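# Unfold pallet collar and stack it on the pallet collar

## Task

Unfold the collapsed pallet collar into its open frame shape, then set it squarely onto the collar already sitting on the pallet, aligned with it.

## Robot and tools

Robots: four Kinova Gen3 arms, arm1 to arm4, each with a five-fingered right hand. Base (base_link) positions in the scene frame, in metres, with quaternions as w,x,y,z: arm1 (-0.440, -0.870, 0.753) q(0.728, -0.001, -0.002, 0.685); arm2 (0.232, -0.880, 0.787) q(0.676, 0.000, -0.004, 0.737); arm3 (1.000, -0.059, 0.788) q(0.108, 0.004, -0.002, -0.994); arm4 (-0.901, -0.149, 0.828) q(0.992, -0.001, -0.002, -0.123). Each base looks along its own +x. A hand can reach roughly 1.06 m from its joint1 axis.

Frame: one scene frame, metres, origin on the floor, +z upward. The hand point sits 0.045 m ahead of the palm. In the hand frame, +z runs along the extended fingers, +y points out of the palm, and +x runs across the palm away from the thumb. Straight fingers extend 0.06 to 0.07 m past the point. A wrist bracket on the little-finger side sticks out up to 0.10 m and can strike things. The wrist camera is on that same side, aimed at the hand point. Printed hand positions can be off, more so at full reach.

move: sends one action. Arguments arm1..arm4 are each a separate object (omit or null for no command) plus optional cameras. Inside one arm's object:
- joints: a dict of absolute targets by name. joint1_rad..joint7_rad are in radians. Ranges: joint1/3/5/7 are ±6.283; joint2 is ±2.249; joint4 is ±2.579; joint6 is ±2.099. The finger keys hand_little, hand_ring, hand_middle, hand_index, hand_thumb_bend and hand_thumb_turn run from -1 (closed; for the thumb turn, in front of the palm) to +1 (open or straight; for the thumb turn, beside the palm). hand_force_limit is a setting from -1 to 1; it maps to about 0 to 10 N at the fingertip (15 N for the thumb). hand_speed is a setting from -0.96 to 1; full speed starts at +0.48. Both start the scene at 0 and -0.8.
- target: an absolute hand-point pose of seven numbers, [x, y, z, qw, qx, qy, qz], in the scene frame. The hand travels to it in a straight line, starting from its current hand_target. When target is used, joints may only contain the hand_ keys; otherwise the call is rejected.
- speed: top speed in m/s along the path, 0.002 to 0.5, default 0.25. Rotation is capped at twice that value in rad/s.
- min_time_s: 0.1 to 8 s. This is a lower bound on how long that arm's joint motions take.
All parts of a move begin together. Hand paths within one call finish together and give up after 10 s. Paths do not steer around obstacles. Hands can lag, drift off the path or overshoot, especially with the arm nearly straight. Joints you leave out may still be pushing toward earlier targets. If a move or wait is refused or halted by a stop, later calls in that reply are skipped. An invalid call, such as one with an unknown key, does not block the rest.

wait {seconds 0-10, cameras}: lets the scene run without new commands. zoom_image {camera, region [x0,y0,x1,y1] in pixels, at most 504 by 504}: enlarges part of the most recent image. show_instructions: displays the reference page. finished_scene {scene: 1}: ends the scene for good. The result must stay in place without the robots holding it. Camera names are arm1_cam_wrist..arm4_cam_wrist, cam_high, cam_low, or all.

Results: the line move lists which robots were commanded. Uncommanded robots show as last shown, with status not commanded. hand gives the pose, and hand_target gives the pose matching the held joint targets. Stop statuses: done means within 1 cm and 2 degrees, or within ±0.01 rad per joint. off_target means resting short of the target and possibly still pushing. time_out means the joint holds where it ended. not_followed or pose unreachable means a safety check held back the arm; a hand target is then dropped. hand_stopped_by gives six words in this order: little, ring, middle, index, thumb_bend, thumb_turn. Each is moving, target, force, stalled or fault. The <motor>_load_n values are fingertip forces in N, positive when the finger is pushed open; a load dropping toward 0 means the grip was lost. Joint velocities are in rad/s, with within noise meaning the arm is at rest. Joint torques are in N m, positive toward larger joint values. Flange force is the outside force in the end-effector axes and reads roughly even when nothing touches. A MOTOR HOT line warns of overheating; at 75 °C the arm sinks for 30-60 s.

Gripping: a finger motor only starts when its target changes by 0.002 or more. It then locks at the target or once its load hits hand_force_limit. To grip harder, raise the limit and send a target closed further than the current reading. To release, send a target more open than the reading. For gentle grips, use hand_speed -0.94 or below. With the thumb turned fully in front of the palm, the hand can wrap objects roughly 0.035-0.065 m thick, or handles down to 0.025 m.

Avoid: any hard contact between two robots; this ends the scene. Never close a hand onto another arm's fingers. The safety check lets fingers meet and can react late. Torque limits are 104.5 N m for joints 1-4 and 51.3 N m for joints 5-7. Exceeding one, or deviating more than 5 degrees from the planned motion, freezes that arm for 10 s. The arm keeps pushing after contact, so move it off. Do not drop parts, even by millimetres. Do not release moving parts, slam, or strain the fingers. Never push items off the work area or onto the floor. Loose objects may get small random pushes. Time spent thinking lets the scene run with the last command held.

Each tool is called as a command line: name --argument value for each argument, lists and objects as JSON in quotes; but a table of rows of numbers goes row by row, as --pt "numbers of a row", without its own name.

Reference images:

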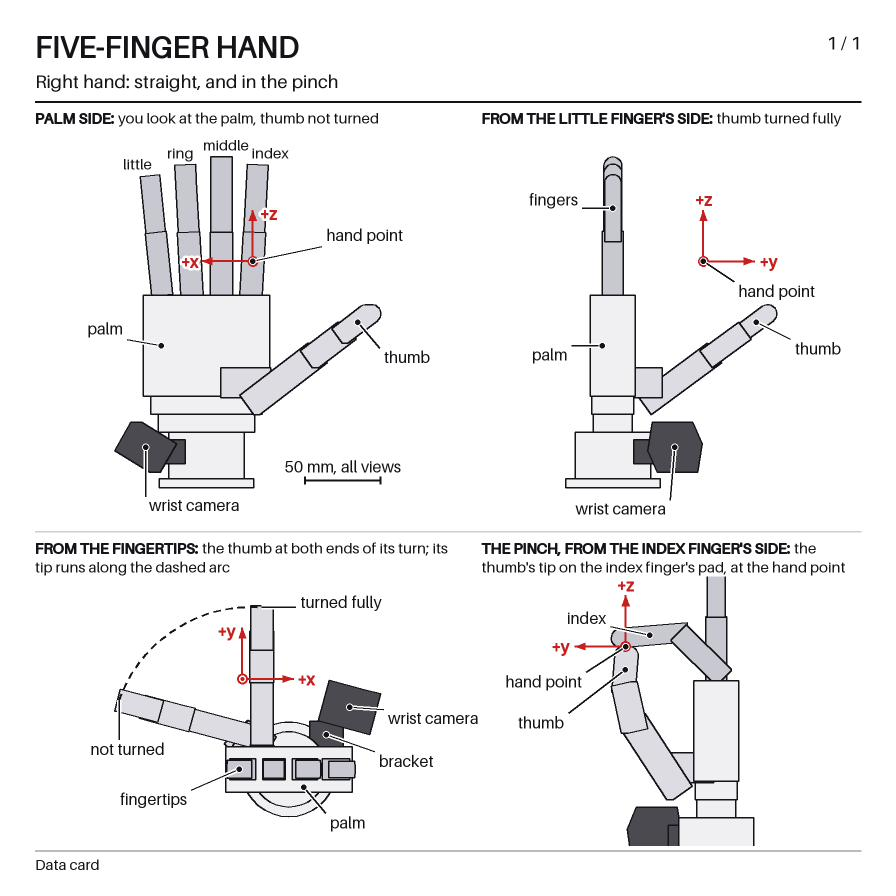

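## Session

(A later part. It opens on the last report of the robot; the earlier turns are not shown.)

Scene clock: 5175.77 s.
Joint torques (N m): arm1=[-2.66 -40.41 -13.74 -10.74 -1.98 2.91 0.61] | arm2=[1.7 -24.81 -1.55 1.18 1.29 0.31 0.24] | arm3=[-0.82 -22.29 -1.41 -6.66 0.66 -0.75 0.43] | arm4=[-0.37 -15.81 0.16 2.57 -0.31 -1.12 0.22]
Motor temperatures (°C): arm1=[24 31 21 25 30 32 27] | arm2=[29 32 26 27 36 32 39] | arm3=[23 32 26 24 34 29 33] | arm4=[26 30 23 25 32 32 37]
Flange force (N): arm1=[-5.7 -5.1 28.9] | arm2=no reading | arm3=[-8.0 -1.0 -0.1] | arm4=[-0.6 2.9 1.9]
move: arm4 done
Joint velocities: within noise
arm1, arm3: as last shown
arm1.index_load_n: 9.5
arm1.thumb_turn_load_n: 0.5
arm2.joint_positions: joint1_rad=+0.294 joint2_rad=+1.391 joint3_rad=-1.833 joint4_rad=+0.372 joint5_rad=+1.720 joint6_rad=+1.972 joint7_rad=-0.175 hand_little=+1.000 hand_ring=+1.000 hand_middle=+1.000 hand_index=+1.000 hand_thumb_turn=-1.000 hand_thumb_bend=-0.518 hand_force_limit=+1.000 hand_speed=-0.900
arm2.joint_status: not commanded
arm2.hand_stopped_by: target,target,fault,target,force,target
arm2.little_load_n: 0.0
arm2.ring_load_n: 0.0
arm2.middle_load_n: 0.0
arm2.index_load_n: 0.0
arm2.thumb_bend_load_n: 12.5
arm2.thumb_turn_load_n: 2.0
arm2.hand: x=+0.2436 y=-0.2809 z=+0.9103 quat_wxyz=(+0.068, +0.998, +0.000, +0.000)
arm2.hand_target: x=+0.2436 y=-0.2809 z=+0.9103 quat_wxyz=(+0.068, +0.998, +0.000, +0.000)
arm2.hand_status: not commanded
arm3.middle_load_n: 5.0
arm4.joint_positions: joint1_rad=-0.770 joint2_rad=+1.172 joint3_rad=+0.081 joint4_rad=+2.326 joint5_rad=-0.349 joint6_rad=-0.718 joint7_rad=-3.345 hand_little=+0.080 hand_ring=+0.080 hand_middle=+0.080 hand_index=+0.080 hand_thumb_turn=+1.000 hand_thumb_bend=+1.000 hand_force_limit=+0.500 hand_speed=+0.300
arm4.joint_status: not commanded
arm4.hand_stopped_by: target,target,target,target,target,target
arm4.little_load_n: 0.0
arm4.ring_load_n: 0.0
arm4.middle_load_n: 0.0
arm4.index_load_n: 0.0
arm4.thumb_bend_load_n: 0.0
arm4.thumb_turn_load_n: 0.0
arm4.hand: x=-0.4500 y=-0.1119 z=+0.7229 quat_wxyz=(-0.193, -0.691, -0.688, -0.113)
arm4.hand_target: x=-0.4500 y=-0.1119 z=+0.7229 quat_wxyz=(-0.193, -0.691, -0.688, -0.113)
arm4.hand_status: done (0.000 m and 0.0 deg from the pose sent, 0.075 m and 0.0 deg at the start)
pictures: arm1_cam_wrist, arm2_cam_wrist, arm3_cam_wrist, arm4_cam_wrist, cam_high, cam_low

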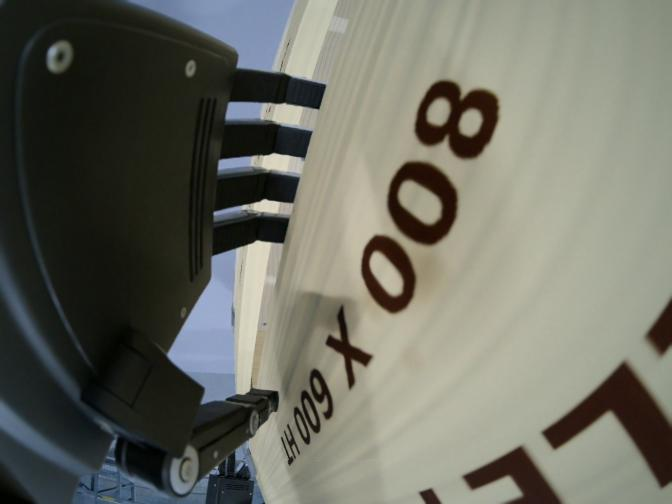

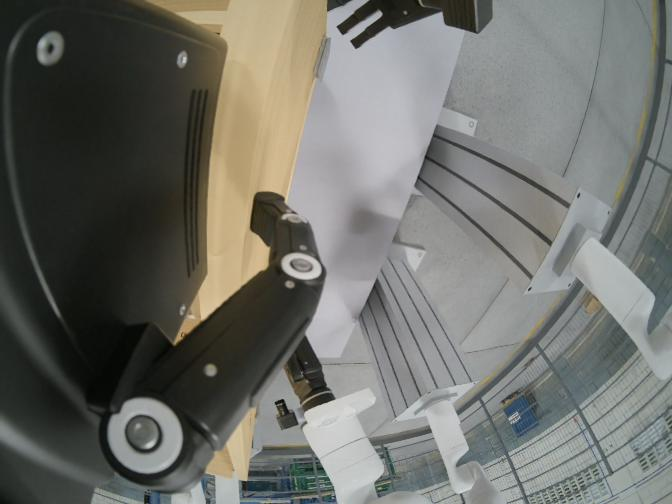

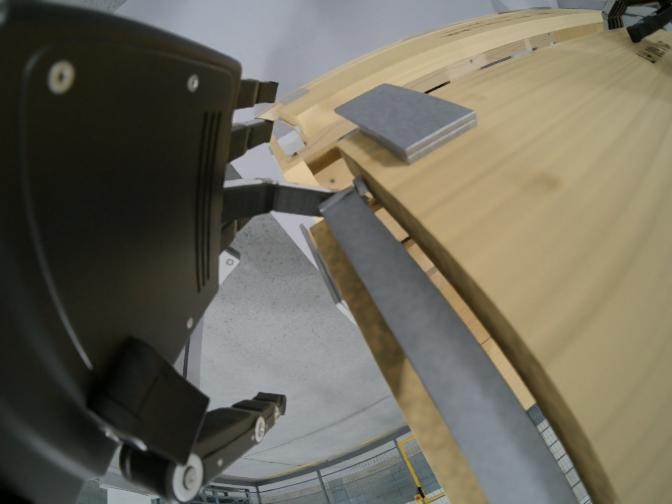

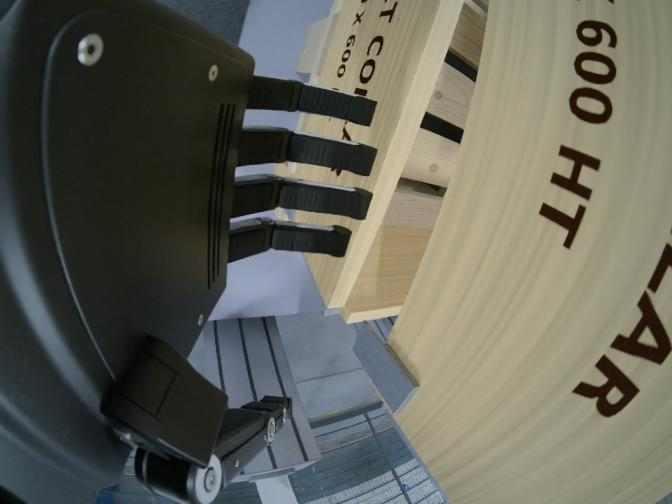

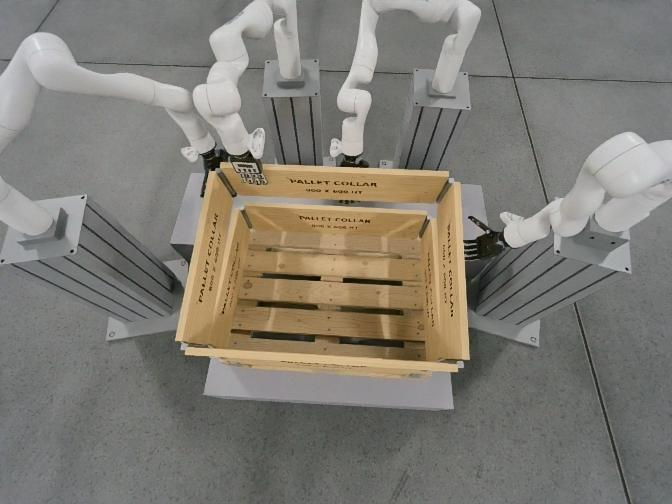

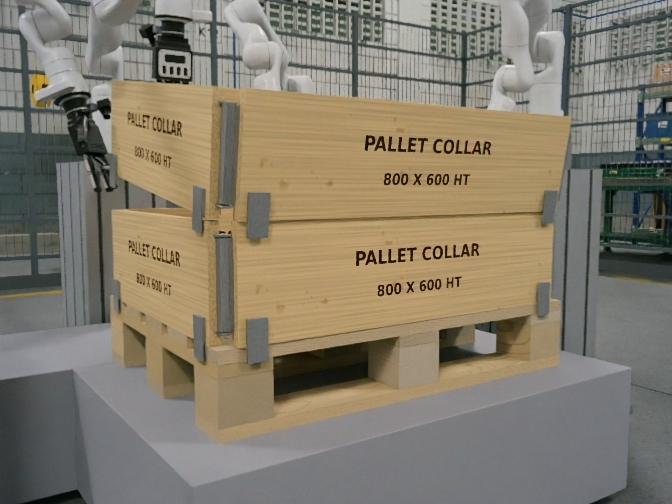

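move --arm4 '{"target": [-0.47, -0.24, 0.755, 0.0664, 0.3769, 0.9099, 0.1604], "speed": 0.08, "joints": {"hand_index": 1, "hand_ring": 1, "hand_little": 1, "hand_middle": 0.05}}' --cameras '["arm4_cam_wrist", "cam_high"]'

Scene clock: 5200.63 s.
Joint torques (N m): arm1=[-2.65 -40.45 -13.72 -10.86 -1.97 2.96 0.66] | arm2=[1.8 -24.81 -1.51 1.13 1.35 0.32 0.26] | arm3=[-0.84 -22.32 -1.42 -6.63 0.69 -0.73 0.43] | arm4=[-0.41 -16.26 -0.95 0.4 0 -1.01 0.26]
Motor temperatures (°C): arm1=[24 31 21 25 30 32 27] | arm2=[29 32 26 27 36 32 39] | arm3=[23 32 26 24 34 29 33] | arm4=[26 30 23 24 32 32 37]
Flange force (N): arm1=[-5.4 -5.4 28.8] | arm2=no reading | arm3=[-7.8 -0.9 -0.1] | arm4=[-2.9 -1.2 -0.4]
move: arm4 done
Joint velocities: within noise
arm1.joint_positions: joint1_rad=+0.883 joint2_rad=+1.139 joint3_rad=-0.608 joint4_rad=+1.186 joint5_rad=-2.605 joint6_rad=-0.723 joint7_rad=+0.347 hand_little=+0.080 hand_ring=+0.081 hand_middle=+0.081 hand_index=+0.081 hand_thumb_turn=+1.000 hand_thumb_bend=+1.000 hand_force_limit=+0.500 hand_speed=+0.300
arm1.joint_status: not commanded
arm1.hand_stopped_by: target,target,target,target,target,target
arm1.little_load_n: 1.5
arm1.ring_load_n: 7.5
arm1.middle_load_n: 8.0
arm1.index_load_n: 9.0
arm1.thumb_bend_load_n: 0.0
arm1.thumb_turn_load_n: 0.0
arm1.hand: x=-0.0160 y=-0.2531 z=+0.7521 quat_wxyz=(+0.000, +0.000, -0.989, -0.150)
arm1.hand_target: x=-0.0160 y=-0.2531 z=+0.7521 quat_wxyz=(+0.000, +0.000, -0.989, -0.150)
arm1.hand_status: not commanded
arm2.joint_positions: joint1_rad=+0.294 joint2_rad=+1.391 joint3_rad=-1.833 joint4_rad=+0.372 joint5_rad=+1.720 joint6_rad=+1.972 joint7_rad=-0.175 hand_little=+1.000 hand_ring=+1.000 hand_middle=+1.000 hand_index=+1.000 hand_thumb_turn=-1.000 hand_thumb_bend=-0.518 hand_force_limit=+1.000 hand_speed=-0.900
arm2.joint_status: not commanded
arm2.hand_stopped_by: target,target,fault,target,force,target
arm2.little_load_n: 0.0
arm2.ring_load_n: -0.5
arm2.middle_load_n: 0.0
arm2.index_load_n: 0.0
arm2.thumb_bend_load_n: 12.5
arm2.thumb_turn_load_n: 2.0
arm2.hand: x=+0.2436 y=-0.2809 z=+0.9103 quat_wxyz=(+0.068, +0.998, +0.000, +0.000)
arm2.hand_target: x=+0.2436 y=-0.2809 z=+0.9103 quat_wxyz=(+0.068, +0.998, +0.000, +0.000)
arm2.hand_status: not commanded
arm3: as last shown
arm3.middle_load_n: 4.5
arm3.thumb_bend_load_n: -0.5
arm4.joint_positions: joint1_rad=+0.147 joint2_rad=+0.984 joint3_rad=+0.146 joint4_rad=+2.179 joint5_rad=+1.313 joint6_rad=-0.470 joint7_rad=-3.198 hand_little=+1.000 hand_ring=+1.000 hand_middle=+0.050 hand_index=+1.000 hand_thumb_turn=+1.000 hand_thumb_bend=+1.000 hand_force_limit=+0.500 hand_speed=+0.300
arm4.joint_status: all done
arm4.hand_stopped_by: target,target,target,target,target,target
arm4.little_load_n: 0.0
arm4.ring_load_n: 0.0
arm4.middle_load_n: 0.0
arm4.index_load_n: 0.0
arm4.thumb_bend_load_n: -0.5
arm4.thumb_turn_load_n: 0.0
arm4.hand: x=-0.4700 y=-0.2400 z=+0.7550 quat_wxyz=(-0.066, -0.377, -0.910, -0.160)
arm4.hand_target: x=-0.4700 y=-0.2400 z=+0.7550 quat_wxyz=(-0.066, -0.377, -0.910, -0.160)
arm4.hand_status: done (0.000 m and 0.0 deg from the pose sent, 0.134 m and 47.0 deg at the start)

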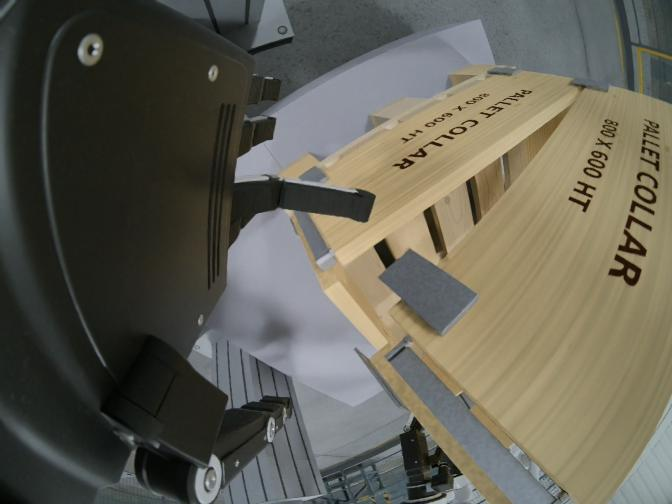

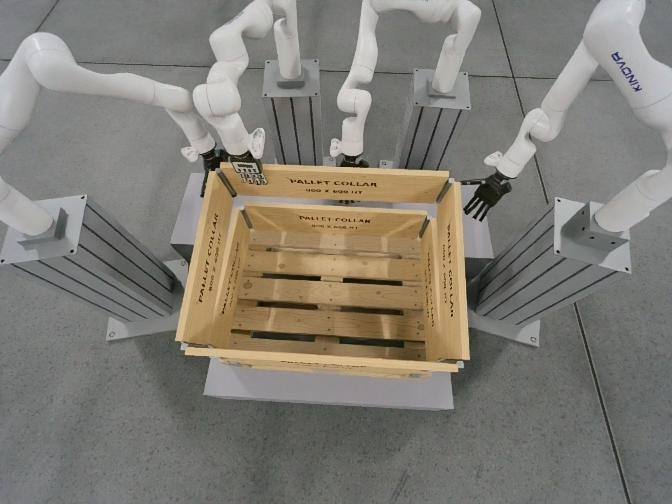

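move --arm4 '{"target": [-0.405, -0.32, 0.745, 0.0664, 0.3769, 0.9099, 0.1604], "speed": 0.08}' --cameras '["arm4_cam_wrist"]'

zoom_image --camera "arm4_cam_wrist" --region '[300, 120, 500, 320]'

Scene clock: 5214.80 s.
Joint torques (N m): arm1=[-2.68 -40.43 -13.71 -10.7 -1.97 2.97 0.6] | arm2=[1.8 -24.76 -1.64 1.12 1.27 0.27 0.25] | arm3=[-0.84 -22.32 -1.41 -6.62 0.67 -0.74 0.42] | arm4=[-0.49 -19.05 -0.07 -1.68 -0.23 -0.91 0.23]
Motor temperatures (°C): arm1=[24 32 21 25 30 32 27] | arm2=[29 32 26 27 36 32 39] | arm3=[23 32 26 24 34 29 33] | arm4=[26 30 23 24 32 32 37]
Flange force (N): arm1=[-6.0 -4.9 28.9] | arm2=no reading | arm3=[-7.8 -0.9 -0.1] | arm4=[-4.9 -0.1 -1.3]
move: arm4 done
Joint velocities: within noise
arm1, arm3: as last shown
arm1.middle_load_n: 8.5
arm1.index_load_n: 9.5
arm2.joint_positions: joint1_rad=+0.294 joint2_rad=+1.391 joint3_rad=-1.833 joint4_rad=+0.372 joint5_rad=+1.720 joint6_rad=+1.972 joint7_rad=-0.175 hand_little=+1.000 hand_ring=+1.000 hand_middle=+1.000 hand_index=+1.000 hand_thumb_turn=-1.000 hand_thumb_bend=-0.518 hand_force_limit=+1.000 hand_speed=-0.900
arm2.joint_status: not commanded
arm2.hand_stopped_by: target,target,fault,target,force,target
arm2.little_load_n: 0.0
arm2.ring_load_n: 0.0
arm2.middle_load_n: 0.0
arm2.index_load_n: 0.0
arm2.thumb_bend_load_n: 12.5
arm2.thumb_turn_load_n: 2.0
arm2.hand: x=+0.2436 y=-0.2809 z=+0.9103 quat_wxyz=(+0.068, +0.998, +0.000, +0.000)
arm2.hand_target: x=+0.2436 y=-0.2809 z=+0.9103 quat_wxyz=(+0.068, +0.998, +0.000, +0.000)
arm2.hand_status: not commanded
arm3.middle_load_n: 5.0
arm3.thumb_bend_load_n: 0.0
arm4.joint_positions: joint1_rad=+0.167 joint2_rad=+1.060 joint3_rad=+0.261 joint4_rad=+1.846 joint5_rad=+1.814 joint6_rad=-0.585 joint7_rad=-3.710 hand_little=+1.000 hand_ring=+1.000 hand_middle=+0.050 hand_index=+1.000 hand_thumb_turn=+1.000 hand_thumb_bend=+1.000 hand_force_limit=+0.500 hand_speed=+0.300
arm4.joint_status: not commanded
arm4.hand_stopped_by: target,target,target,target,target,target
arm4.little_load_n: 0.0
arm4.ring_load_n: 0.0
arm4.middle_load_n: 0.0
arm4.index_load_n: 0.0
arm4.thumb_bend_load_n: 0.0
arm4.thumb_turn_load_n: 0.0
arm4.hand: x=-0.4050 y=-0.3200 z=+0.7450 quat_wxyz=(-0.066, -0.377, -0.910, -0.160)
arm4.hand_target: x=-0.4050 y=-0.3200 z=+0.7450 quat_wxyz=(-0.066, -0.377, -0.910, -0.160)
arm4.hand_status: done (0.000 m and 0.0 deg from the pose sent, 0.104 m and 0.0 deg at the start)

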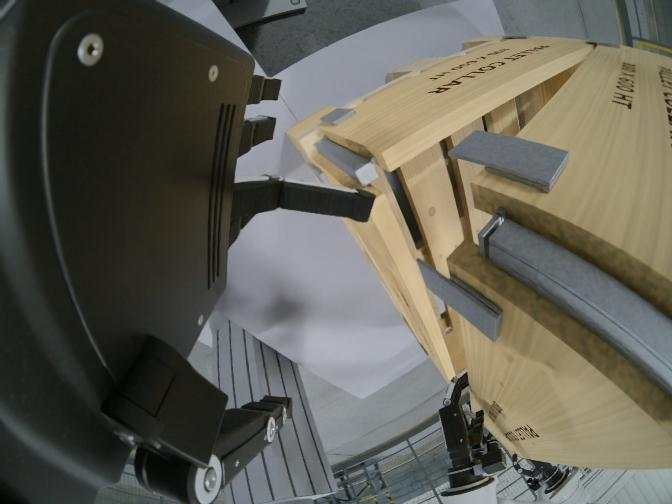

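Scaled by 2.520 from the camera's image (finer frame: 960x720).

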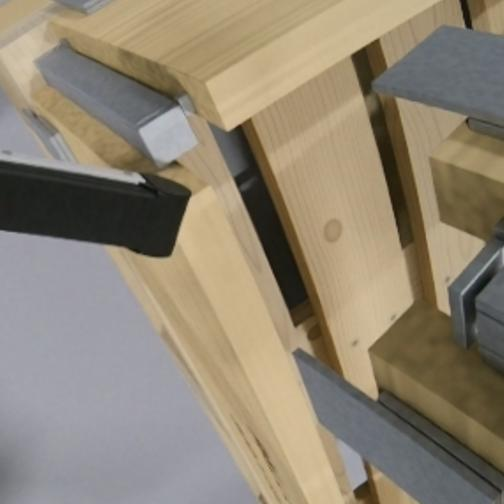

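move --arm4 '{"target": [-0.385, -0.3, 0.745, 0.0664, 0.3769, 0.9099, 0.1604], "speed": 0.05}' --cameras '["arm4_cam_wrist"]'

zoom_image --camera "arm4_cam_wrist" --region '[300, 120, 500, 320]'

Scene clock: 5266.87 s.
Joint torques (N m): arm1=[-2.72 -40.42 -13.7 -10.82 -2 2.88 0.58] | arm2=[1.74 -24.69 -1.58 1.18 1.33 0.24 0.28] | arm3=[-0.85 -22.32 -1.4 -6.65 0.67 -0.77 0.42] | arm4=[-0.44 -19.3 -0.03 -1.84 -0.24 -0.87 0.24]
Motor temperatures (°C): arm1=[24 32 21 25 30 32 27] | arm2=[29 32 26 27 36 32 39] | arm3=[23 32 26 24 34 29 33] | arm4=[26 29 23 24 32 32 37]
Flange force (N): arm1=[-5.6 -5.6 28.8] | arm2=no reading | arm3=[-8.0 -0.9 -0.1] | arm4=[-5.1 0.4 -1.0]
move: arm4 done
Joint velocities: within noise
arm1, arm3: as last shown
arm1.middle_load_n: 8.0
arm1.index_load_n: 9.0
arm2.joint_positions: joint1_rad=+0.294 joint2_rad=+1.391 joint3_rad=-1.833 joint4_rad=+0.372 joint5_rad=+1.720 joint6_rad=+1.972 joint7_rad=-0.175 hand_little=+1.000 hand_ring=+1.000 hand_middle=+1.000 hand_index=+1.000 hand_thumb_turn=-1.000 hand_thumb_bend=-0.518 hand_force_limit=+1.000 hand_speed=-0.900
arm2.joint_status: not commanded
arm2.hand_stopped_by: target,target,fault,target,force,target
arm2.little_load_n: 0.0
arm2.ring_load_n: 0.0
arm2.middle_load_n: 0.0
arm2.index_load_n: 0.0
arm2.thumb_bend_load_n: 12.5
arm2.thumb_turn_load_n: 2.0
arm2.hand: x=+0.2436 y=-0.2809 z=+0.9103 quat_wxyz=(+0.068, +0.998, +0.000, +0.000)
arm2.hand_target: x=+0.2436 y=-0.2809 z=+0.9103 quat_wxyz=(+0.068, +0.998, +0.000, +0.000)
arm2.hand_status: not commanded
arm3.middle_load_n: 4.5
arm3.thumb_bend_load_n: -0.5
arm4.joint_positions: joint1_rad=+0.111 joint2_rad=+1.062 joint3_rad=+0.255 joint4_rad=+1.829 joint5_rad=+1.808 joint6_rad=-0.572 joint7_rad=-3.768 hand_little=+1.000 hand_ring=+1.000 hand_middle=+0.050 hand_index=+1.000 hand_thumb_turn=+1.000 hand_thumb_bend=+1.000 hand_force_limit=+0.500 hand_speed=+0.300
arm4.joint_status: not commanded
arm4.hand_stopped_by: target,target,target,target,target,target
arm4.little_load_n: 0.0
arm4.ring_load_n: 0.0
arm4.middle_load_n: 0.5
arm4.index_load_n: 0.0
arm4.thumb_bend_load_n: 0.0
arm4.thumb_turn_load_n: 0.0
arm4.hand: x=-0.3850 y=-0.3000 z=+0.7450 quat_wxyz=(-0.066, -0.377, -0.910, -0.160)
arm4.hand_target: x=-0.3850 y=-0.3000 z=+0.7450 quat_wxyz=(-0.066, -0.377, -0.910, -0.160)
arm4.hand_status: done (0.000 m and 0.0 deg from the pose sent, 0.028 m and 0.0 deg at the start)

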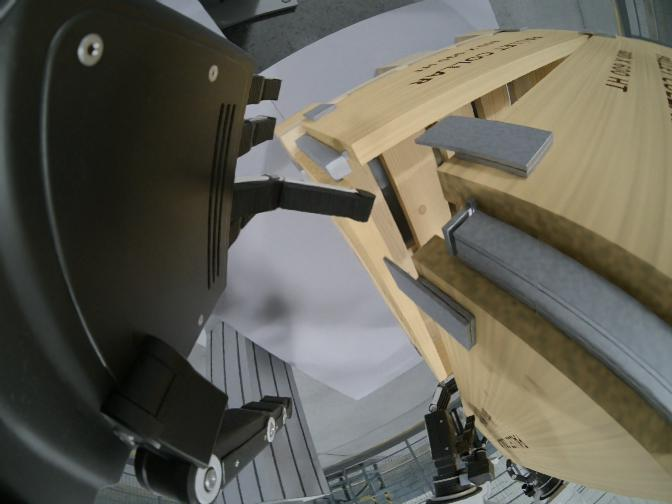

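Scaled by 2.520 from the camera's image (finer frame: 960x720).

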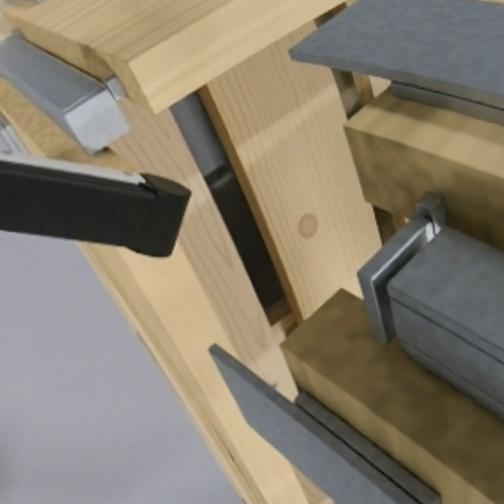

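move --arm4 '{"target": [-0.371, -0.286, 0.745, 0.0664, 0.3769, 0.9099, 0.1604], "speed": 0.04}' --cameras '["arm4_cam_wrist"]'

zoom_image --camera "arm4_cam_wrist" --region '[300, 120, 500, 320]'

Scene clock: 5277.17 s.
Joint torques (N m): arm1=[-2.66 -40.48 -13.71 -10.8 -1.98 2.96 0.61] | arm2=[1.75 -24.86 -1.48 1.18 1.26 0.3 0.25] | arm3=[-0.85 -22.31 -1.38 -6.62 0.66 -0.77 0.44] | arm4=[-0.44 -19.45 -0.06 -2 -0.26 -0.79 0.25]
Motor temperatures (°C): arm1=[24 32 21 25 30 32 27] | arm2=[29 32 25 27 36 32 39] | arm3=[23 32 26 24 34 29 33] | arm4=[26 29 23 24 32 32 37]
Flange force (N): arm1=[-5.7 -5.2 28.9] | arm2=no reading | arm3=[-7.9 -0.9 0.0] | arm4=[-5.3 0.7 -1.2]
move: arm4 done
Joint velocities: within noise
arm1: as last shown
arm1.index_load_n: 9.5
arm1.thumb_turn_load_n: 0.5
arm2.joint_positions: joint1_rad=+0.294 joint2_rad=+1.391 joint3_rad=-1.833 joint4_rad=+0.372 joint5_rad=+1.720 joint6_rad=+1.972 joint7_rad=-0.175 hand_little=+1.000 hand_ring=+1.000 hand_middle=+1.000 hand_index=+1.000 hand_thumb_turn=-1.000 hand_thumb_bend=-0.518 hand_force_limit=+1.000 hand_speed=-0.900
arm2.joint_status: not commanded
arm2.hand_stopped_by: target,target,fault,target,force,target
arm2.little_load_n: 0.0
arm2.ring_load_n: 0.0
arm2.middle_load_n: 0.0
arm2.index_load_n: 0.0
arm2.thumb_bend_load_n: 12.0
arm2.thumb_turn_load_n: 2.0
arm2.hand: x=+0.2436 y=-0.2809 z=+0.9103 quat_wxyz=(+0.068, +0.998, +0.000, +0.000)
arm2.hand_target: x=+0.2436 y=-0.2809 z=+0.9103 quat_wxyz=(+0.068, +0.998, +0.000, +0.000)
arm2.hand_status: not commanded
arm3.joint_positions: joint1_rad=-0.300 joint2_rad=+1.088 joint3_rad=-0.184 joint4_rad=+1.275 joint5_rad=-2.428 joint6_rad=-0.849 joint7_rad=+4.401 hand_little=+1.000 hand_ring=+1.000 hand_middle=+0.051 hand_index=+1.000 hand_thumb_turn=+1.000 hand_thumb_bend=+0.934 hand_force_limit=+0.500 hand_speed=+0.300
arm3.joint_status: not commanded
arm3.hand_stopped_by: target,target,target,target,target,target
arm3.little_load_n: 0.0
arm3.ring_load_n: 0.0
arm3.middle_load_n: 4.5
arm3.index_load_n: 0.0
arm3.thumb_bend_load_n: 0.0
arm3.thumb_turn_load_n: -0.5
arm3.hand: x=+0.4020 y=-0.2375 z=+0.7617 quat_wxyz=(+0.066, +0.377, -0.910, -0.160)
arm3.hand_target: x=+0.4020 y=-0.2375 z=+0.7617 quat_wxyz=(+0.066, +0.377, -0.910, -0.160)
arm3.hand_status: not commanded
arm4.joint_positions: joint1_rad=+0.072 joint2_rad=+1.065 joint3_rad=+0.253 joint4_rad=+1.813 joint5_rad=+1.807 joint6_rad=-0.565 joint7_rad=-3.813 hand_little=+1.000 hand_ring=+1.000 hand_middle=+0.050 hand_index=+1.000 hand_thumb_turn=+1.000 hand_thumb_bend=+1.000 hand_force_limit=+0.500 hand_speed=+0.300
arm4.joint_status: not commanded
arm4.hand_stopped_by: target,target,target,target,target,target
arm4.little_load_n: 0.0
arm4.ring_load_n: 0.0
arm4.middle_load_n: 0.0
arm4.index_load_n: 0.0
arm4.thumb_bend_load_n: 0.0
arm4.thumb_turn_load_n: 0.0
arm4.hand: x=-0.3710 y=-0.2860 z=+0.7450 quat_wxyz=(-0.066, -0.377, -0.910, -0.160)
arm4.hand_target: x=-0.3710 y=-0.2860 z=+0.7450 quat_wxyz=(-0.066, -0.377, -0.910, -0.160)
arm4.hand_status: done (0.000 m and 0.0 deg from the pose sent, 0.020 m and 0.0 deg at the start)

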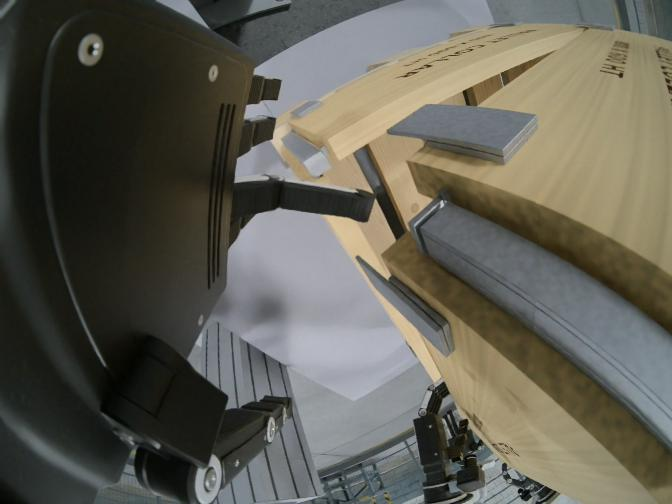

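Scaled by 2.520 from the camera's image (finer frame: 960x720).

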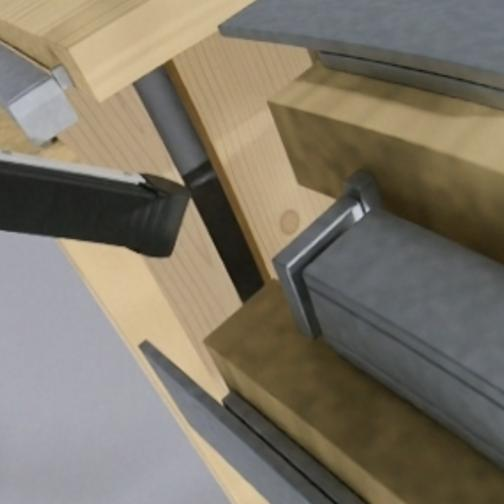

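move --arm4 '{"target": [-0.355, -0.27, 0.745, 0.0664, 0.3769, 0.9099, 0.1604], "speed": 0.03}' --cameras '["arm4_cam_wrist"]'

zoom_image --camera "arm4_cam_wrist" --region '[300, 120, 460, 280]'

Scene clock: 5286.60 s.
Joint torques (N m): arm1=[-2.64 -40.36 -13.73 -10.84 -1.95 2.99 0.67] | arm2=[1.75 -24.84 -1.57 1.18 1.38 0.3 0.2] | arm3=[-0.85 -22.32 -1.42 -6.64 0.69 -0.75 0.44] | arm4=[-0.42 -19.62 -0.02 -2.17 -0.27 -0.76 0.24]
Motor temperatures (°C): arm1=[24 32 21 25 30 32 27] | arm2=[29 32 25 27 36 32 39] | arm3=[23 32 26 24 34 29 33] | arm4=[26 29 23 24 32 32 37]
Flange force (N): arm1=[-5.3 -5.3 28.6] | arm2=no reading | arm3=[-7.9 -0.9 -0.1] | arm4=[-5.1 0.9 -1.1]
move: arm4 done
Joint velocities: within noise
arm1, arm3: as last shown
arm1.thumb_turn_load_n: 0.0
arm2.joint_positions: joint1_rad=+0.294 joint2_rad=+1.391 joint3_rad=-1.833 joint4_rad=+0.372 joint5_rad=+1.720 joint6_rad=+1.972 joint7_rad=-0.175 hand_little=+1.000 hand_ring=+1.000 hand_middle=+1.000 hand_index=+1.000 hand_thumb_turn=-1.000 hand_thumb_bend=-0.518 hand_force_limit=+1.000 hand_speed=-0.900
arm2.joint_status: not commanded
arm2.hand_stopped_by: target,target,fault,target,force,target
arm2.little_load_n: 0.0
arm2.ring_load_n: 0.0
arm2.middle_load_n: 0.0
arm2.index_load_n: 0.0
arm2.thumb_bend_load_n: 12.5
arm2.thumb_turn_load_n: 2.0
arm2.hand: x=+0.2436 y=-0.2809 z=+0.9103 quat_wxyz=(+0.068, +0.998, +0.000, +0.000)
arm2.hand_target: x=+0.2436 y=-0.2809 z=+0.9103 quat_wxyz=(+0.068, +0.998, +0.000, +0.000)
arm2.hand_status: not commanded
arm3.thumb_turn_load_n: 0.0
arm4.joint_positions: joint1_rad=+0.026 joint2_rad=+1.069 joint3_rad=+0.253 joint4_rad=+1.792 joint5_rad=+1.810 joint6_rad=-0.560 joint7_rad=-3.868 hand_little=+1.000 hand_ring=+1.000 hand_middle=+0.050 hand_index=+1.000 hand_thumb_turn=+1.000 hand_thumb_bend=+1.000 hand_force_limit=+0.500 hand_speed=+0.300
arm4.joint_status: not commanded
arm4.hand_stopped_by: target,target,target,target,target,target
arm4.little_load_n: 0.0
arm4.ring_load_n: 0.0
arm4.middle_load_n: 0.0
arm4.index_load_n: 0.0
arm4.thumb_bend_load_n: 0.0
arm4.thumb_turn_load_n: 0.0
arm4.hand: x=-0.3550 y=-0.2700 z=+0.7450 quat_wxyz=(-0.066, -0.377, -0.910, -0.160)
arm4.hand_target: x=-0.3550 y=-0.2700 z=+0.7450 quat_wxyz=(-0.066, -0.377, -0.910, -0.160)
arm4.hand_status: done (0.000 m and 0.0 deg from the pose sent, 0.023 m and 0.0 deg at the start)

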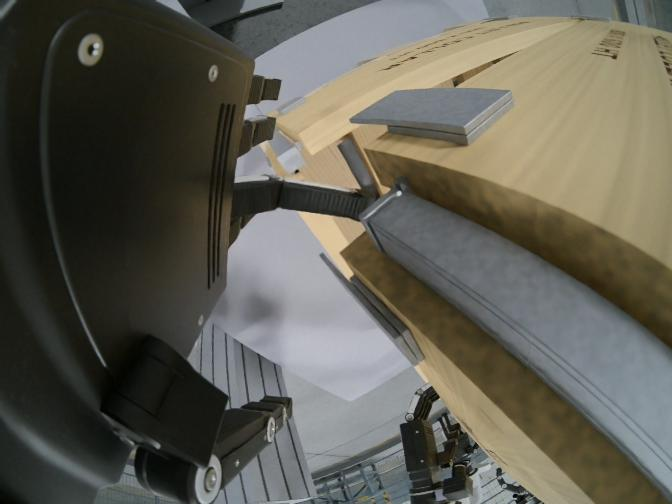

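Scaled by 3.150 from the camera's image (finer frame: 960x720).

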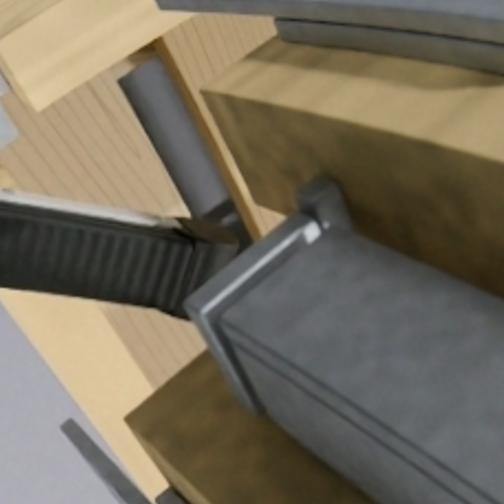

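move --arm4 '{"target": [-0.344, -0.259, 0.745, 0.0664, 0.3769, 0.9099, 0.1604], "speed": 0.02}' --cameras '["arm4_cam_wrist"]'

zoom_image --camera "arm4_cam_wrist" --region '[300, 120, 460, 280]'

Scene clock: 5295.03 s.
Joint torques (N m): arm1=[-2.73 -40.44 -13.82 -10.78 -1.92 2.91 0.62] | arm2=[1.74 -24.84 -1.62 1.09 1.35 0.28 0.29] | arm3=[-0.82 -22.29 -1.42 -6.64 0.67 -0.77 0.44] | arm4=[-0.44 -19.75 0.02 -2.28 -0.33 -0.78 0.26]
Motor temperatures (°C): arm1=[24 33 21 25 30 32 27] | arm2=[29 32 25 27 36 32 39] | arm3=[23 32 26 24 34 29 33] | arm4=[26 29 23 24 32 32 37]
Flange force (N): arm1=[-5.6 -5.4 28.9] | arm2=no reading | arm3=[-8.0 -1.0 -0.1] | arm4=[-5.3 1.3 -1.1]
move: arm4 done
Joint velocities: within noise
arm1, arm3: as last shown
arm1.little_load_n: 1.0
arm1.index_load_n: 9.0
arm2.joint_positions: joint1_rad=+0.294 joint2_rad=+1.391 joint3_rad=-1.833 joint4_rad=+0.372 joint5_rad=+1.720 joint6_rad=+1.972 joint7_rad=-0.175 hand_little=+1.000 hand_ring=+1.000 hand_middle=+1.000 hand_index=+1.000 hand_thumb_turn=-1.000 hand_thumb_bend=-0.518 hand_force_limit=+1.000 hand_speed=-0.900
arm2.joint_status: not commanded
arm2.hand_stopped_by: target,target,fault,target,force,target
arm2.little_load_n: 0.0
arm2.ring_load_n: 0.0
arm2.middle_load_n: 0.0
arm2.index_load_n: 0.0
arm2.thumb_bend_load_n: 12.5
arm2.thumb_turn_load_n: 2.5
arm2.hand: x=+0.2436 y=-0.2809 z=+0.9103 quat_wxyz=(+0.068, +0.998, +0.000, +0.000)
arm2.hand_target: x=+0.2436 y=-0.2809 z=+0.9103 quat_wxyz=(+0.068, +0.998, +0.000, +0.000)
arm2.hand_status: not commanded
arm4.joint_positions: joint1_rad=-0.006 joint2_rad=+1.072 joint3_rad=+0.255 joint4_rad=+1.775 joint5_rad=+1.814 joint6_rad=-0.558 joint7_rad=-3.908 hand_little=+1.000 hand_ring=+1.000 hand_middle=+0.050 hand_index=+1.000 hand_thumb_turn=+1.000 hand_thumb_bend=+1.000 hand_force_limit=+0.500 hand_speed=+0.300
arm4.joint_status: not commanded
arm4.hand_stopped_by: target,target,target,target,target,target
arm4.little_load_n: 0.0
arm4.ring_load_n: 0.0
arm4.middle_load_n: 0.0
arm4.index_load_n: 0.0
arm4.thumb_bend_load_n: -0.5
arm4.thumb_turn_load_n: 0.0
arm4.hand: x=-0.3440 y=-0.2590 z=+0.7450 quat_wxyz=(-0.066, -0.377, -0.910, -0.160)
arm4.hand_target: x=-0.3440 y=-0.2590 z=+0.7450 quat_wxyz=(-0.066, -0.377, -0.910, -0.160)
arm4.hand_status: done (0.000 m and 0.0 deg from the pose sent, 0.016 m and 0.0 deg at the start)

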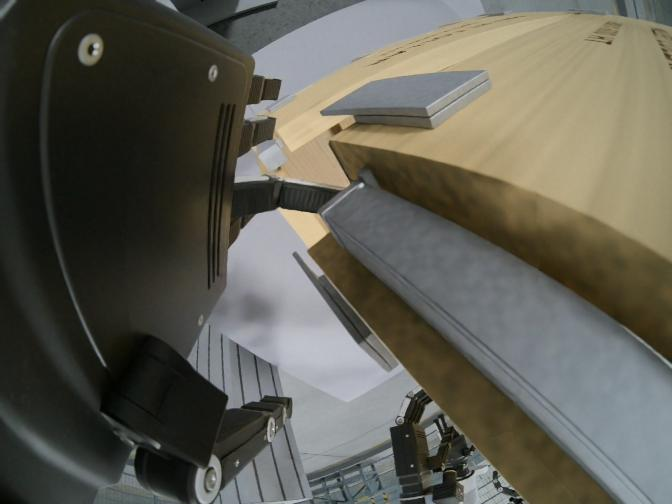

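Scaled by 3.150 from the camera's image (finer frame: 960x720).

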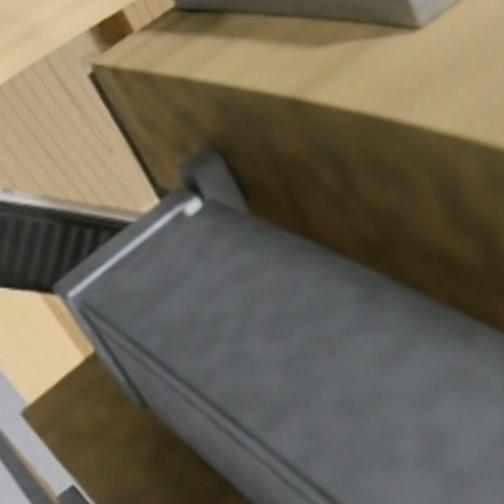

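move --arm4 '{"target": [-0.344, -0.259, 0.75, 0.0664, 0.3769, 0.9099, 0.1604], "speed": 0.015}' --cameras '[]'

move --arm4 '{"target": [-0.344, -0.259, 0.7535, 0.0664, 0.3769, 0.9099, 0.1604], "speed": 0.01}' --cameras '["arm4_cam_wrist"]'

zoom_image --camera "arm4_cam_wrist" --region '[300, 120, 460, 280]'

Scene clock: 5301.27 s.
Joint torques (N m): arm1=[-2.68 -40.43 -13.81 -10.74 -1.94 2.96 0.6] | arm2=[1.71 -24.82 -1.69 1.11 1.32 0.28 0.23] | arm3=[-0.85 -22.29 -1.38 -6.62 0.67 -0.74 0.45] | arm4=[-0.46 -19.74 0.04 -2.33 -0.31 -0.75 0.24]
Motor temperatures (°C): arm1=[24 33 21 25 30 32 27] | arm2=[29 32 25 27 36 32 39] | arm3=[23 32 26 24 34 29 33] | arm4=[26 29 23 24 32 32 37]
Flange force (N): arm1=[-5.8 -5.1 28.9] | arm2=no reading | arm3=[-7.9 -0.9 -0.1] | arm4=[-5.2 1.1 -1.0]
move: arm4 done
Joint velocities: within noise
arm1, arm3: as last shown
arm1.little_load_n: 1.5
arm1.middle_load_n: 8.5
arm1.index_load_n: 9.5
arm2.joint_positions: joint1_rad=+0.294 joint2_rad=+1.391 joint3_rad=-1.833 joint4_rad=+0.372 joint5_rad=+1.720 joint6_rad=+1.972 joint7_rad=-0.175 hand_little=+1.000 hand_ring=+1.000 hand_middle=+1.000 hand_index=+1.000 hand_thumb_turn=-1.000 hand_thumb_bend=-0.518 hand_force_limit=+1.000 hand_speed=-0.900
arm2.joint_status: not commanded
arm2.hand_stopped_by: target,target,fault,target,force,target
arm2.little_load_n: 0.0
arm2.ring_load_n: 0.0
arm2.middle_load_n: 0.0
arm2.index_load_n: 0.0
arm2.thumb_bend_load_n: 12.5
arm2.thumb_turn_load_n: 2.0
arm2.hand: x=+0.2436 y=-0.2809 z=+0.9103 quat_wxyz=(+0.068, +0.998, +0.000, +0.000)
arm2.hand_target: x=+0.2436 y=-0.2809 z=+0.9103 quat_wxyz=(+0.068, +0.998, +0.000, +0.000)
arm2.hand_status: not commanded
arm3.little_load_n: -0.5
arm4.joint_positions: joint1_rad=-0.010 joint2_rad=+1.062 joint3_rad=+0.262 joint4_rad=+1.778 joint5_rad=+1.824 joint6_rad=-0.565 joint7_rad=-3.920 hand_little=+1.000 hand_ring=+1.000 hand_middle=+0.050 hand_index=+1.000 hand_thumb_turn=+1.000 hand_thumb_bend=+1.000 hand_force_limit=+0.500 hand_speed=+0.300
arm4.joint_status: not commanded
arm4.hand_stopped_by: target,target,target,target,target,target
arm4.little_load_n: 0.0
arm4.ring_load_n: 0.0
arm4.middle_load_n: 0.0
arm4.index_load_n: 0.0
arm4.thumb_bend_load_n: 0.0
arm4.thumb_turn_load_n: 0.0
arm4.hand: x=-0.3440 y=-0.2590 z=+0.7500 quat_wxyz=(-0.066, -0.377, -0.910, -0.160)
arm4.hand_target: x=-0.3440 y=-0.2590 z=+0.7500 quat_wxyz=(-0.066, -0.377, -0.910, -0.160)
arm4.hand_status: done (0.000 m and 0.0 deg from the pose sent, 0.005 m and 0.0 deg at the start)

Scene clock: 5302.23 s.
Joint torques (N m): arm1=[-2.13 -39.77 -13.07 -10.78 -1.81 2.83 0.57] | arm2=[1.14 -24.73 -1.86 1.31 1.02 0.26 0.25] | arm3=[-0.8 -22.27 -1.38 -6.54 0.62 -0.83 0.41] | arm4=[-0.34 -20.25 0.14 -2.53 -0.38 -0.82 0.25]
Motor temperatures (°C): arm1=[24 33 21 25 30 32 27] | arm2=[29 32 25 27 36 32 39] | arm3=[23 32 26 24 34 29 33] | arm4=[26 29 23 24 32 32 37]
Flange force (N): arm1=[-4.7 -4.9 27.7] | arm2=no reading | arm3=[-7.7 -0.9 0.0] | arm4=[-5.1 1.0 0.0]
move: arm4 done
Joint velocities: within noise
arm1, arm3: as last shown
arm1.little_load_n: 1.0
arm1.ring_load_n: 7.0
arm1.middle_load_n: 7.5
arm1.index_load_n: 9.0
arm2.joint_positions: joint1_rad=+0.294 joint2_rad=+1.391 joint3_rad=-1.833 joint4_rad=+0.372 joint5_rad=+1.720 joint6_rad=+1.972 joint7_rad=-0.175 hand_little=+1.000 hand_ring=+1.000 hand_middle=+1.000 hand_index=+1.000 hand_thumb_turn=-1.000 hand_thumb_bend=-0.518 hand_force_limit=+1.000 hand_speed=-0.900
arm2.joint_status: not commanded
arm2.hand_stopped_by: target,target,fault,target,force,target
arm2.little_load_n: 0.0
arm2.ring_load_n: 0.0
arm2.middle_load_n: 0.0
arm2.index_load_n: 0.0
arm2.thumb_bend_load_n: 12.0
arm2.thumb_turn_load_n: 2.0
arm2.hand: x=+0.2436 y=-0.2809 z=+0.9103 quat_wxyz=(+0.068, +0.998, +0.000, +0.000)
arm2.hand_target: x=+0.2436 y=-0.2809 z=+0.9103 quat_wxyz=(+0.068, +0.998, +0.000, +0.000)
arm2.hand_status: not commanded
arm4.joint_positions: joint1_rad=-0.013 joint2_rad=+1.055 joint3_rad=+0.267 joint4_rad=+1.781 joint5_rad=+1.831 joint6_rad=-0.569 joint7_rad=-3.928 hand_little=+1.000 hand_ring=+1.000 hand_middle=+0.050 hand_index=+1.000 hand_thumb_turn=+1.000 hand_thumb_bend=+1.000 hand_force_limit=+0.500 hand_speed=+0.300
arm4.joint_status: not commanded
arm4.hand_stopped_by: target,target,target,target,target,target
arm4.little_load_n: 0.0
arm4.ring_load_n: 0.0
arm4.middle_load_n: 1.5
arm4.index_load_n: 0.0
arm4.thumb_bend_load_n: 0.0
arm4.thumb_turn_load_n: 0.0
arm4.hand: x=-0.3440 y=-0.2590 z=+0.7535 quat_wxyz=(-0.066, -0.377, -0.910, -0.160)
arm4.hand_target: x=-0.3440 y=-0.2590 z=+0.7535 quat_wxyz=(-0.066, -0.377, -0.910, -0.160)
arm4.hand_status: done (0.000 m and 0.0 deg from the pose sent, 0.004 m and 0.0 deg at the start)

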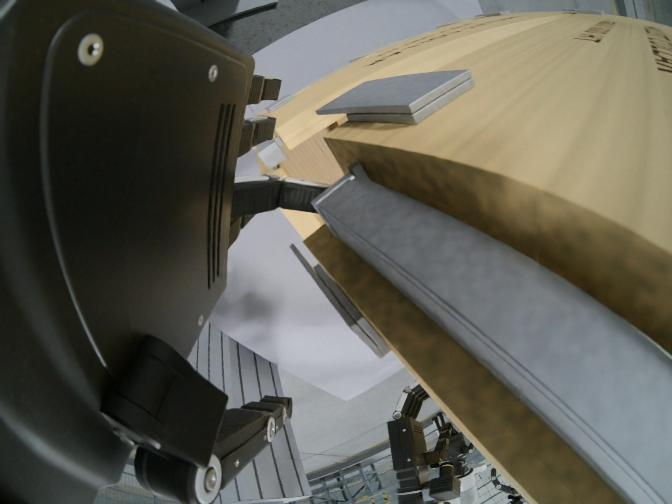

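Scaled by 3.150 from the camera's image (finer frame: 960x720).

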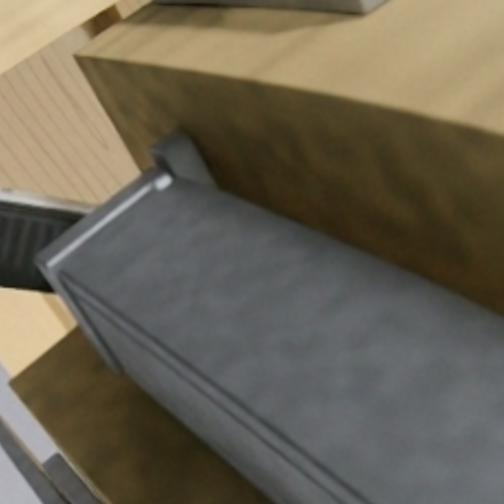

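move --arm4 '{"target": [-0.344, -0.259, 0.7565, 0.0664, 0.3769, 0.9099, 0.1604], "speed": 0.01}' --cameras '["cam_low", "cam_high"]'

Scene clock: 5333.17 s.
Joint torques (N m): arm1=[-1.23 -37.05 -11.19 -10.24 -1.27 2.48 0.5] | arm2=[-0.26 -24.91 -2.49 1.74 0.44 0.22 0.27] | arm3=[-0.7 -22.3 -1.23 -6.15 0.52 -1.2 0.36] | arm4=[0.37 -22.4 0.86 -3.09 -0.56 -0.86 0.23]
Motor temperatures (°C): arm1=[24 33 21 25 30 32 27] | arm2=[29 32 25 27 36 32 39] | arm3=[23 32 26 24 34 29 33] | arm4=[26 29 23 24 32 32 37]
Flange force (N): arm1=[-2.9 -3.9 22.9] | arm2=no reading | arm3=[-6.7 -0.8 0.7] | arm4=[-4.8 0.8 4.5]
move: arm4 done
Joint velocities: within noise
arm1.joint_positions: joint1_rad=+0.883 joint2_rad=+1.139 joint3_rad=-0.608 joint4_rad=+1.186 joint5_rad=-2.605 joint6_rad=-0.723 joint7_rad=+0.347 hand_little=+0.080 hand_ring=+0.081 hand_middle=+0.081 hand_index=+0.081 hand_thumb_turn=+1.000 hand_thumb_bend=+1.000 hand_force_limit=+0.500 hand_speed=+0.300
arm1.joint_status: not commanded
arm1.hand_stopped_by: target,target,target,target,target,target
arm1.little_load_n: 0.0
arm1.ring_load_n: 5.5
arm1.middle_load_n: 6.0
arm1.index_load_n: 8.0
arm1.thumb_bend_load_n: 0.0
arm1.thumb_turn_load_n: 0.0
arm1.hand: x=-0.0160 y=-0.2531 z=+0.7521 quat_wxyz=(+0.000, +0.000, -0.989, -0.150)
arm1.hand_target: x=-0.0160 y=-0.2531 z=+0.7521 quat_wxyz=(+0.000, +0.000, -0.989, -0.150)
arm1.hand_status: not commanded
arm2.joint_positions: joint1_rad=+0.294 joint2_rad=+1.391 joint3_rad=-1.833 joint4_rad=+0.372 joint5_rad=+1.720 joint6_rad=+1.972 joint7_rad=-0.175 hand_little=+1.000 hand_ring=+1.000 hand_middle=+1.000 hand_index=+1.000 hand_thumb_turn=-1.000 hand_thumb_bend=-0.518 hand_force_limit=+1.000 hand_speed=-0.900
arm2.joint_status: not commanded
arm2.hand_stopped_by: target,target,fault,target,force,target
arm2.little_load_n: 0.0
arm2.ring_load_n: 0.0
arm2.middle_load_n: 0.0
arm2.index_load_n: 0.0
arm2.thumb_bend_load_n: 12.5
arm2.thumb_turn_load_n: 2.0
arm2.hand: x=+0.2436 y=-0.2809 z=+0.9103 quat_wxyz=(+0.068, +0.998, -0.001, +0.000)
arm2.hand_target: x=+0.2436 y=-0.2809 z=+0.9103 quat_wxyz=(+0.068, +0.998, -0.001, +0.000)
arm2.hand_status: not commanded
arm3: as last shown
arm3.little_load_n: 0.0
arm3.middle_load_n: 5.5
arm3.thumb_bend_load_n: -0.5
arm3.thumb_turn_load_n: -0.5
arm4.joint_positions: joint1_rad=-0.016 joint2_rad=+1.048 joint3_rad=+0.271 joint4_rad=+1.782 joint5_rad=+1.837 joint6_rad=-0.574 joint7_rad=-3.936 hand_little=+1.000 hand_ring=+1.000 hand_middle=+0.051 hand_index=+1.000 hand_thumb_turn=+1.000 hand_thumb_bend=+1.000 hand_force_limit=+0.500 hand_speed=+0.300
arm4.joint_status: not commanded
arm4.hand_stopped_by: target,target,target,target,target,target
arm4.little_load_n: 0.0
arm4.ring_load_n: 0.0
arm4.middle_load_n: 5.0
arm4.index_load_n: 0.0
arm4.thumb_bend_load_n: 0.0
arm4.thumb_turn_load_n: 0.0
arm4.hand: x=-0.3440 y=-0.2590 z=+0.7565 quat_wxyz=(-0.066, -0.377, -0.910, -0.160)
arm4.hand_target: x=-0.3440 y=-0.2590 z=+0.7565 quat_wxyz=(-0.066, -0.377, -0.910, -0.160)
arm4.hand_status: done (0.000 m and 0.0 deg from the pose sent, 0.003 m and 0.0 deg at the start)
pictures: cam_high, cam_low

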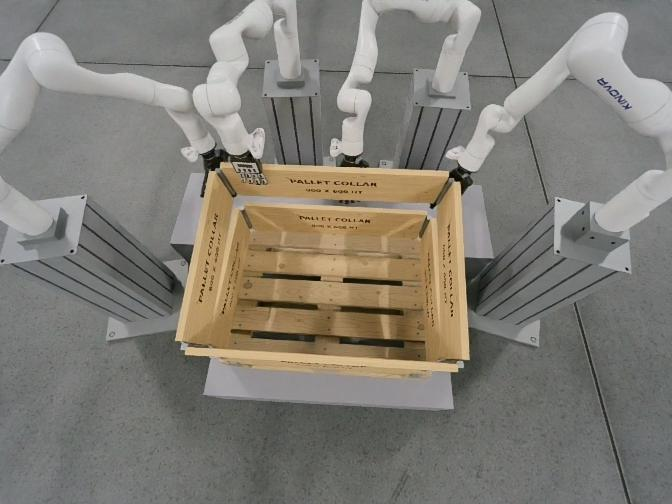

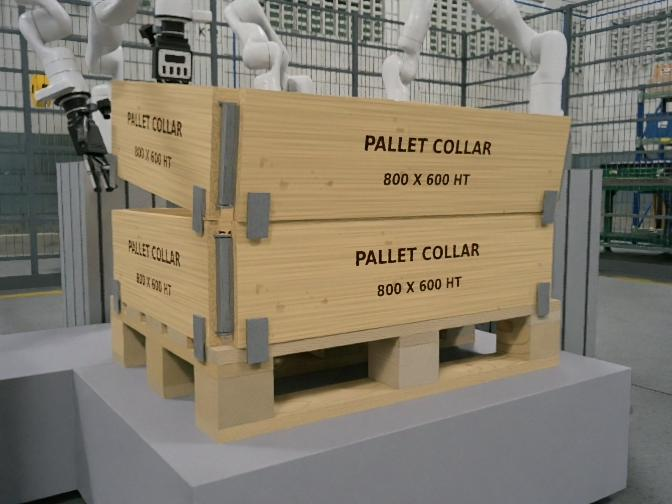

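move --arm1 '{"target": [-0.0160, -0.2558, 0.7421, 0.0001, 0.0004, 0.9874, 0.1586], "speed": 0.015}' --arm2 '{"target": [0.2436, -0.2864, 0.8998, 0.0590, 0.9982, -0.0005, 0], "speed": 0.015}' --arm3 '{"target": [0.402, -0.2399, 0.7517, -0.0664, -0.3769, 0.9099, 0.1604], "speed": 0.015}' --arm4 '{"target": [-0.344, -0.2614, 0.7465, 0.0664, 0.3769, 0.9099, 0.1604], "speed": 0.015}' --cameras '["cam_high"]'

Scene clock: 5339.73 s.
Joint torques (N m): arm1=[-1.5 -36.89 -11.77 -9.48 -1.38 2.37 0.54] | arm2=[0.37 -24.97 -3.47 1.58 0.54 0.88 0.27] | arm3=[-0.17 -22.03 -0.85 -5.84 0.54 -1.38 0.31] | arm4=[0.55 -22.41 1 -3.01 -0.55 -0.74 0.23]
Motor temperatures (°C): arm1=[24 33 21 25 30 32 27] | arm2=[29 32 25 27 36 32 39] | arm3=[23 32 26 24 34 29 33] | arm4=[26 29 23 24 32 32 37]
Flange force (N): arm1=[-3.6 -4.1 23.9] | arm2=no reading | arm3=[-6.3 -1.2 0.0] | arm4=[-4.7 1.1 4.3]
move: arm1 done; arm2 done; arm3 done; arm4 done
Joint velocities: within noise
arm1.joint_positions: joint1_rad=+0.896 joint2_rad=+1.150 joint3_rad=-0.606 joint4_rad=+1.215 joint5_rad=-2.596 joint6_rad=-0.673 joint7_rad=+0.346 hand_little=+0.080 hand_ring=+0.081 hand_middle=+0.081 hand_index=+0.081 hand_thumb_turn=+1.000 hand_thumb_bend=+1.000 hand_force_limit=+0.500 hand_speed=+0.300
arm1.joint_status: not commanded
arm1.hand_stopped_by: target,target,target,target,target,target
arm1.little_load_n: 0.0
arm1.ring_load_n: 5.5
arm1.middle_load_n: 7.0
arm1.index_load_n: 8.0
arm1.thumb_bend_load_n: 0.0
arm1.thumb_turn_load_n: 0.0
arm1.hand: x=-0.0160 y=-0.2558 z=+0.7421 quat_wxyz=(+0.000, +0.000, -0.987, -0.159)
arm1.hand_target: x=-0.0160 y=-0.2558 z=+0.7421 quat_wxyz=(+0.000, +0.000, -0.987, -0.159)
arm1.hand_status: done (0.000 m and 0.0 deg from the pose sent, 0.010 m and 1.0 deg at the start)
arm2.joint_positions: joint1_rad=+0.356 joint2_rad=+1.419 joint3_rad=-1.853 joint4_rad=+0.520 joint5_rad=+1.704 joint6_rad=+1.961 joint7_rad=-0.263 hand_little=+1.000 hand_ring=+1.000 hand_middle=+1.000 hand_index=+1.000 hand_thumb_turn=-1.000 hand_thumb_bend=-0.518 hand_force_limit=+1.000 hand_speed=-0.900
arm2.joint_status: not commanded
arm2.hand_stopped_by: target,target,fault,target,force,target
arm2.little_load_n: 0.0
arm2.ring_load_n: 0.0
arm2.middle_load_n: 0.0
arm2.index_load_n: 0.0
arm2.thumb_bend_load_n: 12.0
arm2.thumb_turn_load_n: 2.0
arm2.hand: x=+0.2436 y=-0.2864 z=+0.8998 quat_wxyz=(+0.059, +0.998, -0.001, +0.000)
arm2.hand_target: x=+0.2436 y=-0.2864 z=+0.8998 quat_wxyz=(+0.059, +0.998, -0.001, +0.000)
arm2.hand_status: done (0.000 m and 0.0 deg from the pose sent, 0.012 m and 1.0 deg at the start)
arm3.joint_positions: joint1_rad=-0.306 joint2_rad=+1.108 joint3_rad=-0.180 joint4_rad=+1.266 joint5_rad=-2.424 joint6_rad=-0.839 joint7_rad=+4.392 hand_little=+1.000 hand_ring=+1.000 hand_middle=+0.051 hand_index=+1.000 hand_thumb_turn=+1.000 hand_thumb_bend=+0.934 hand_force_limit=+0.500 hand_speed=+0.300
arm3.joint_status: not commanded
arm3.hand_stopped_by: target,target,target,target,target,target
arm3.little_load_n: 0.0
arm3.ring_load_n: 0.0
arm3.middle_load_n: 5.0
arm3.index_load_n: 0.0
arm3.thumb_bend_load_n: 0.0
arm3.thumb_turn_load_n: 0.0
arm3.hand: x=+0.4020 y=-0.2399 z=+0.7517 quat_wxyz=(+0.066, +0.377, -0.910, -0.160)
arm3.hand_target: x=+0.4020 y=-0.2399 z=+0.7517 quat_wxyz=(+0.066, +0.377, -0.910, -0.160)
arm3.hand_status: done (0.000 m and 0.0 deg from the pose sent, 0.010 m and 0.0 deg at the start)
arm4.joint_positions: joint1_rad=-0.004 joint2_rad=+1.071 joint3_rad=+0.260 joint4_rad=+1.772 joint5_rad=+1.822 joint6_rad=-0.564 joint7_rad=-3.913 hand_little=+1.000 hand_ring=+1.000 hand_middle=+0.051 hand_index=+1.000 hand_thumb_turn=+1.000 hand_thumb_bend=+1.000 hand_force_limit=+0.500 hand_speed=+0.300
arm4.joint_status: not commanded
arm4.hand_stopped_by: target,target,target,target,target,target
arm4.little_load_n: 0.0
arm4.ring_load_n: 0.0
arm4.middle_load_n: 5.0
arm4.index_load_n: 0.0
arm4.thumb_bend_load_n: 0.0
arm4.thumb_turn_load_n: 0.0
arm4.hand: x=-0.3440 y=-0.2614 z=+0.7465 quat_wxyz=(-0.066, -0.377, -0.910, -0.160)
arm4.hand_target: x=-0.3440 y=-0.2614 z=+0.7465 quat_wxyz=(-0.066, -0.377, -0.910, -0.160)
arm4.hand_status: done (0.000 m and 0.0 deg from the pose sent, 0.010 m and 0.0 deg at the start)

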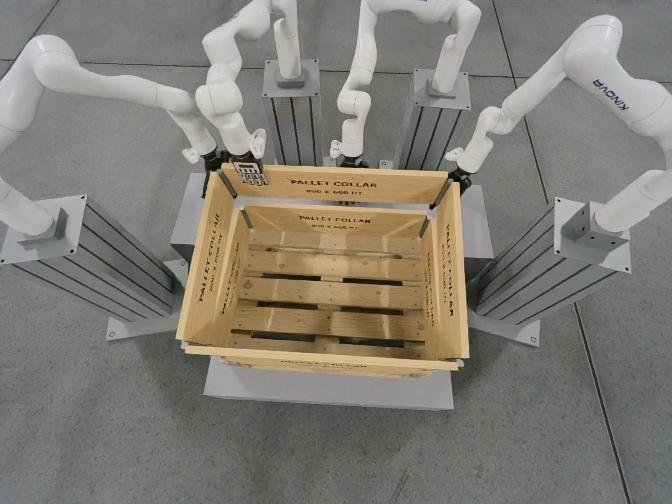

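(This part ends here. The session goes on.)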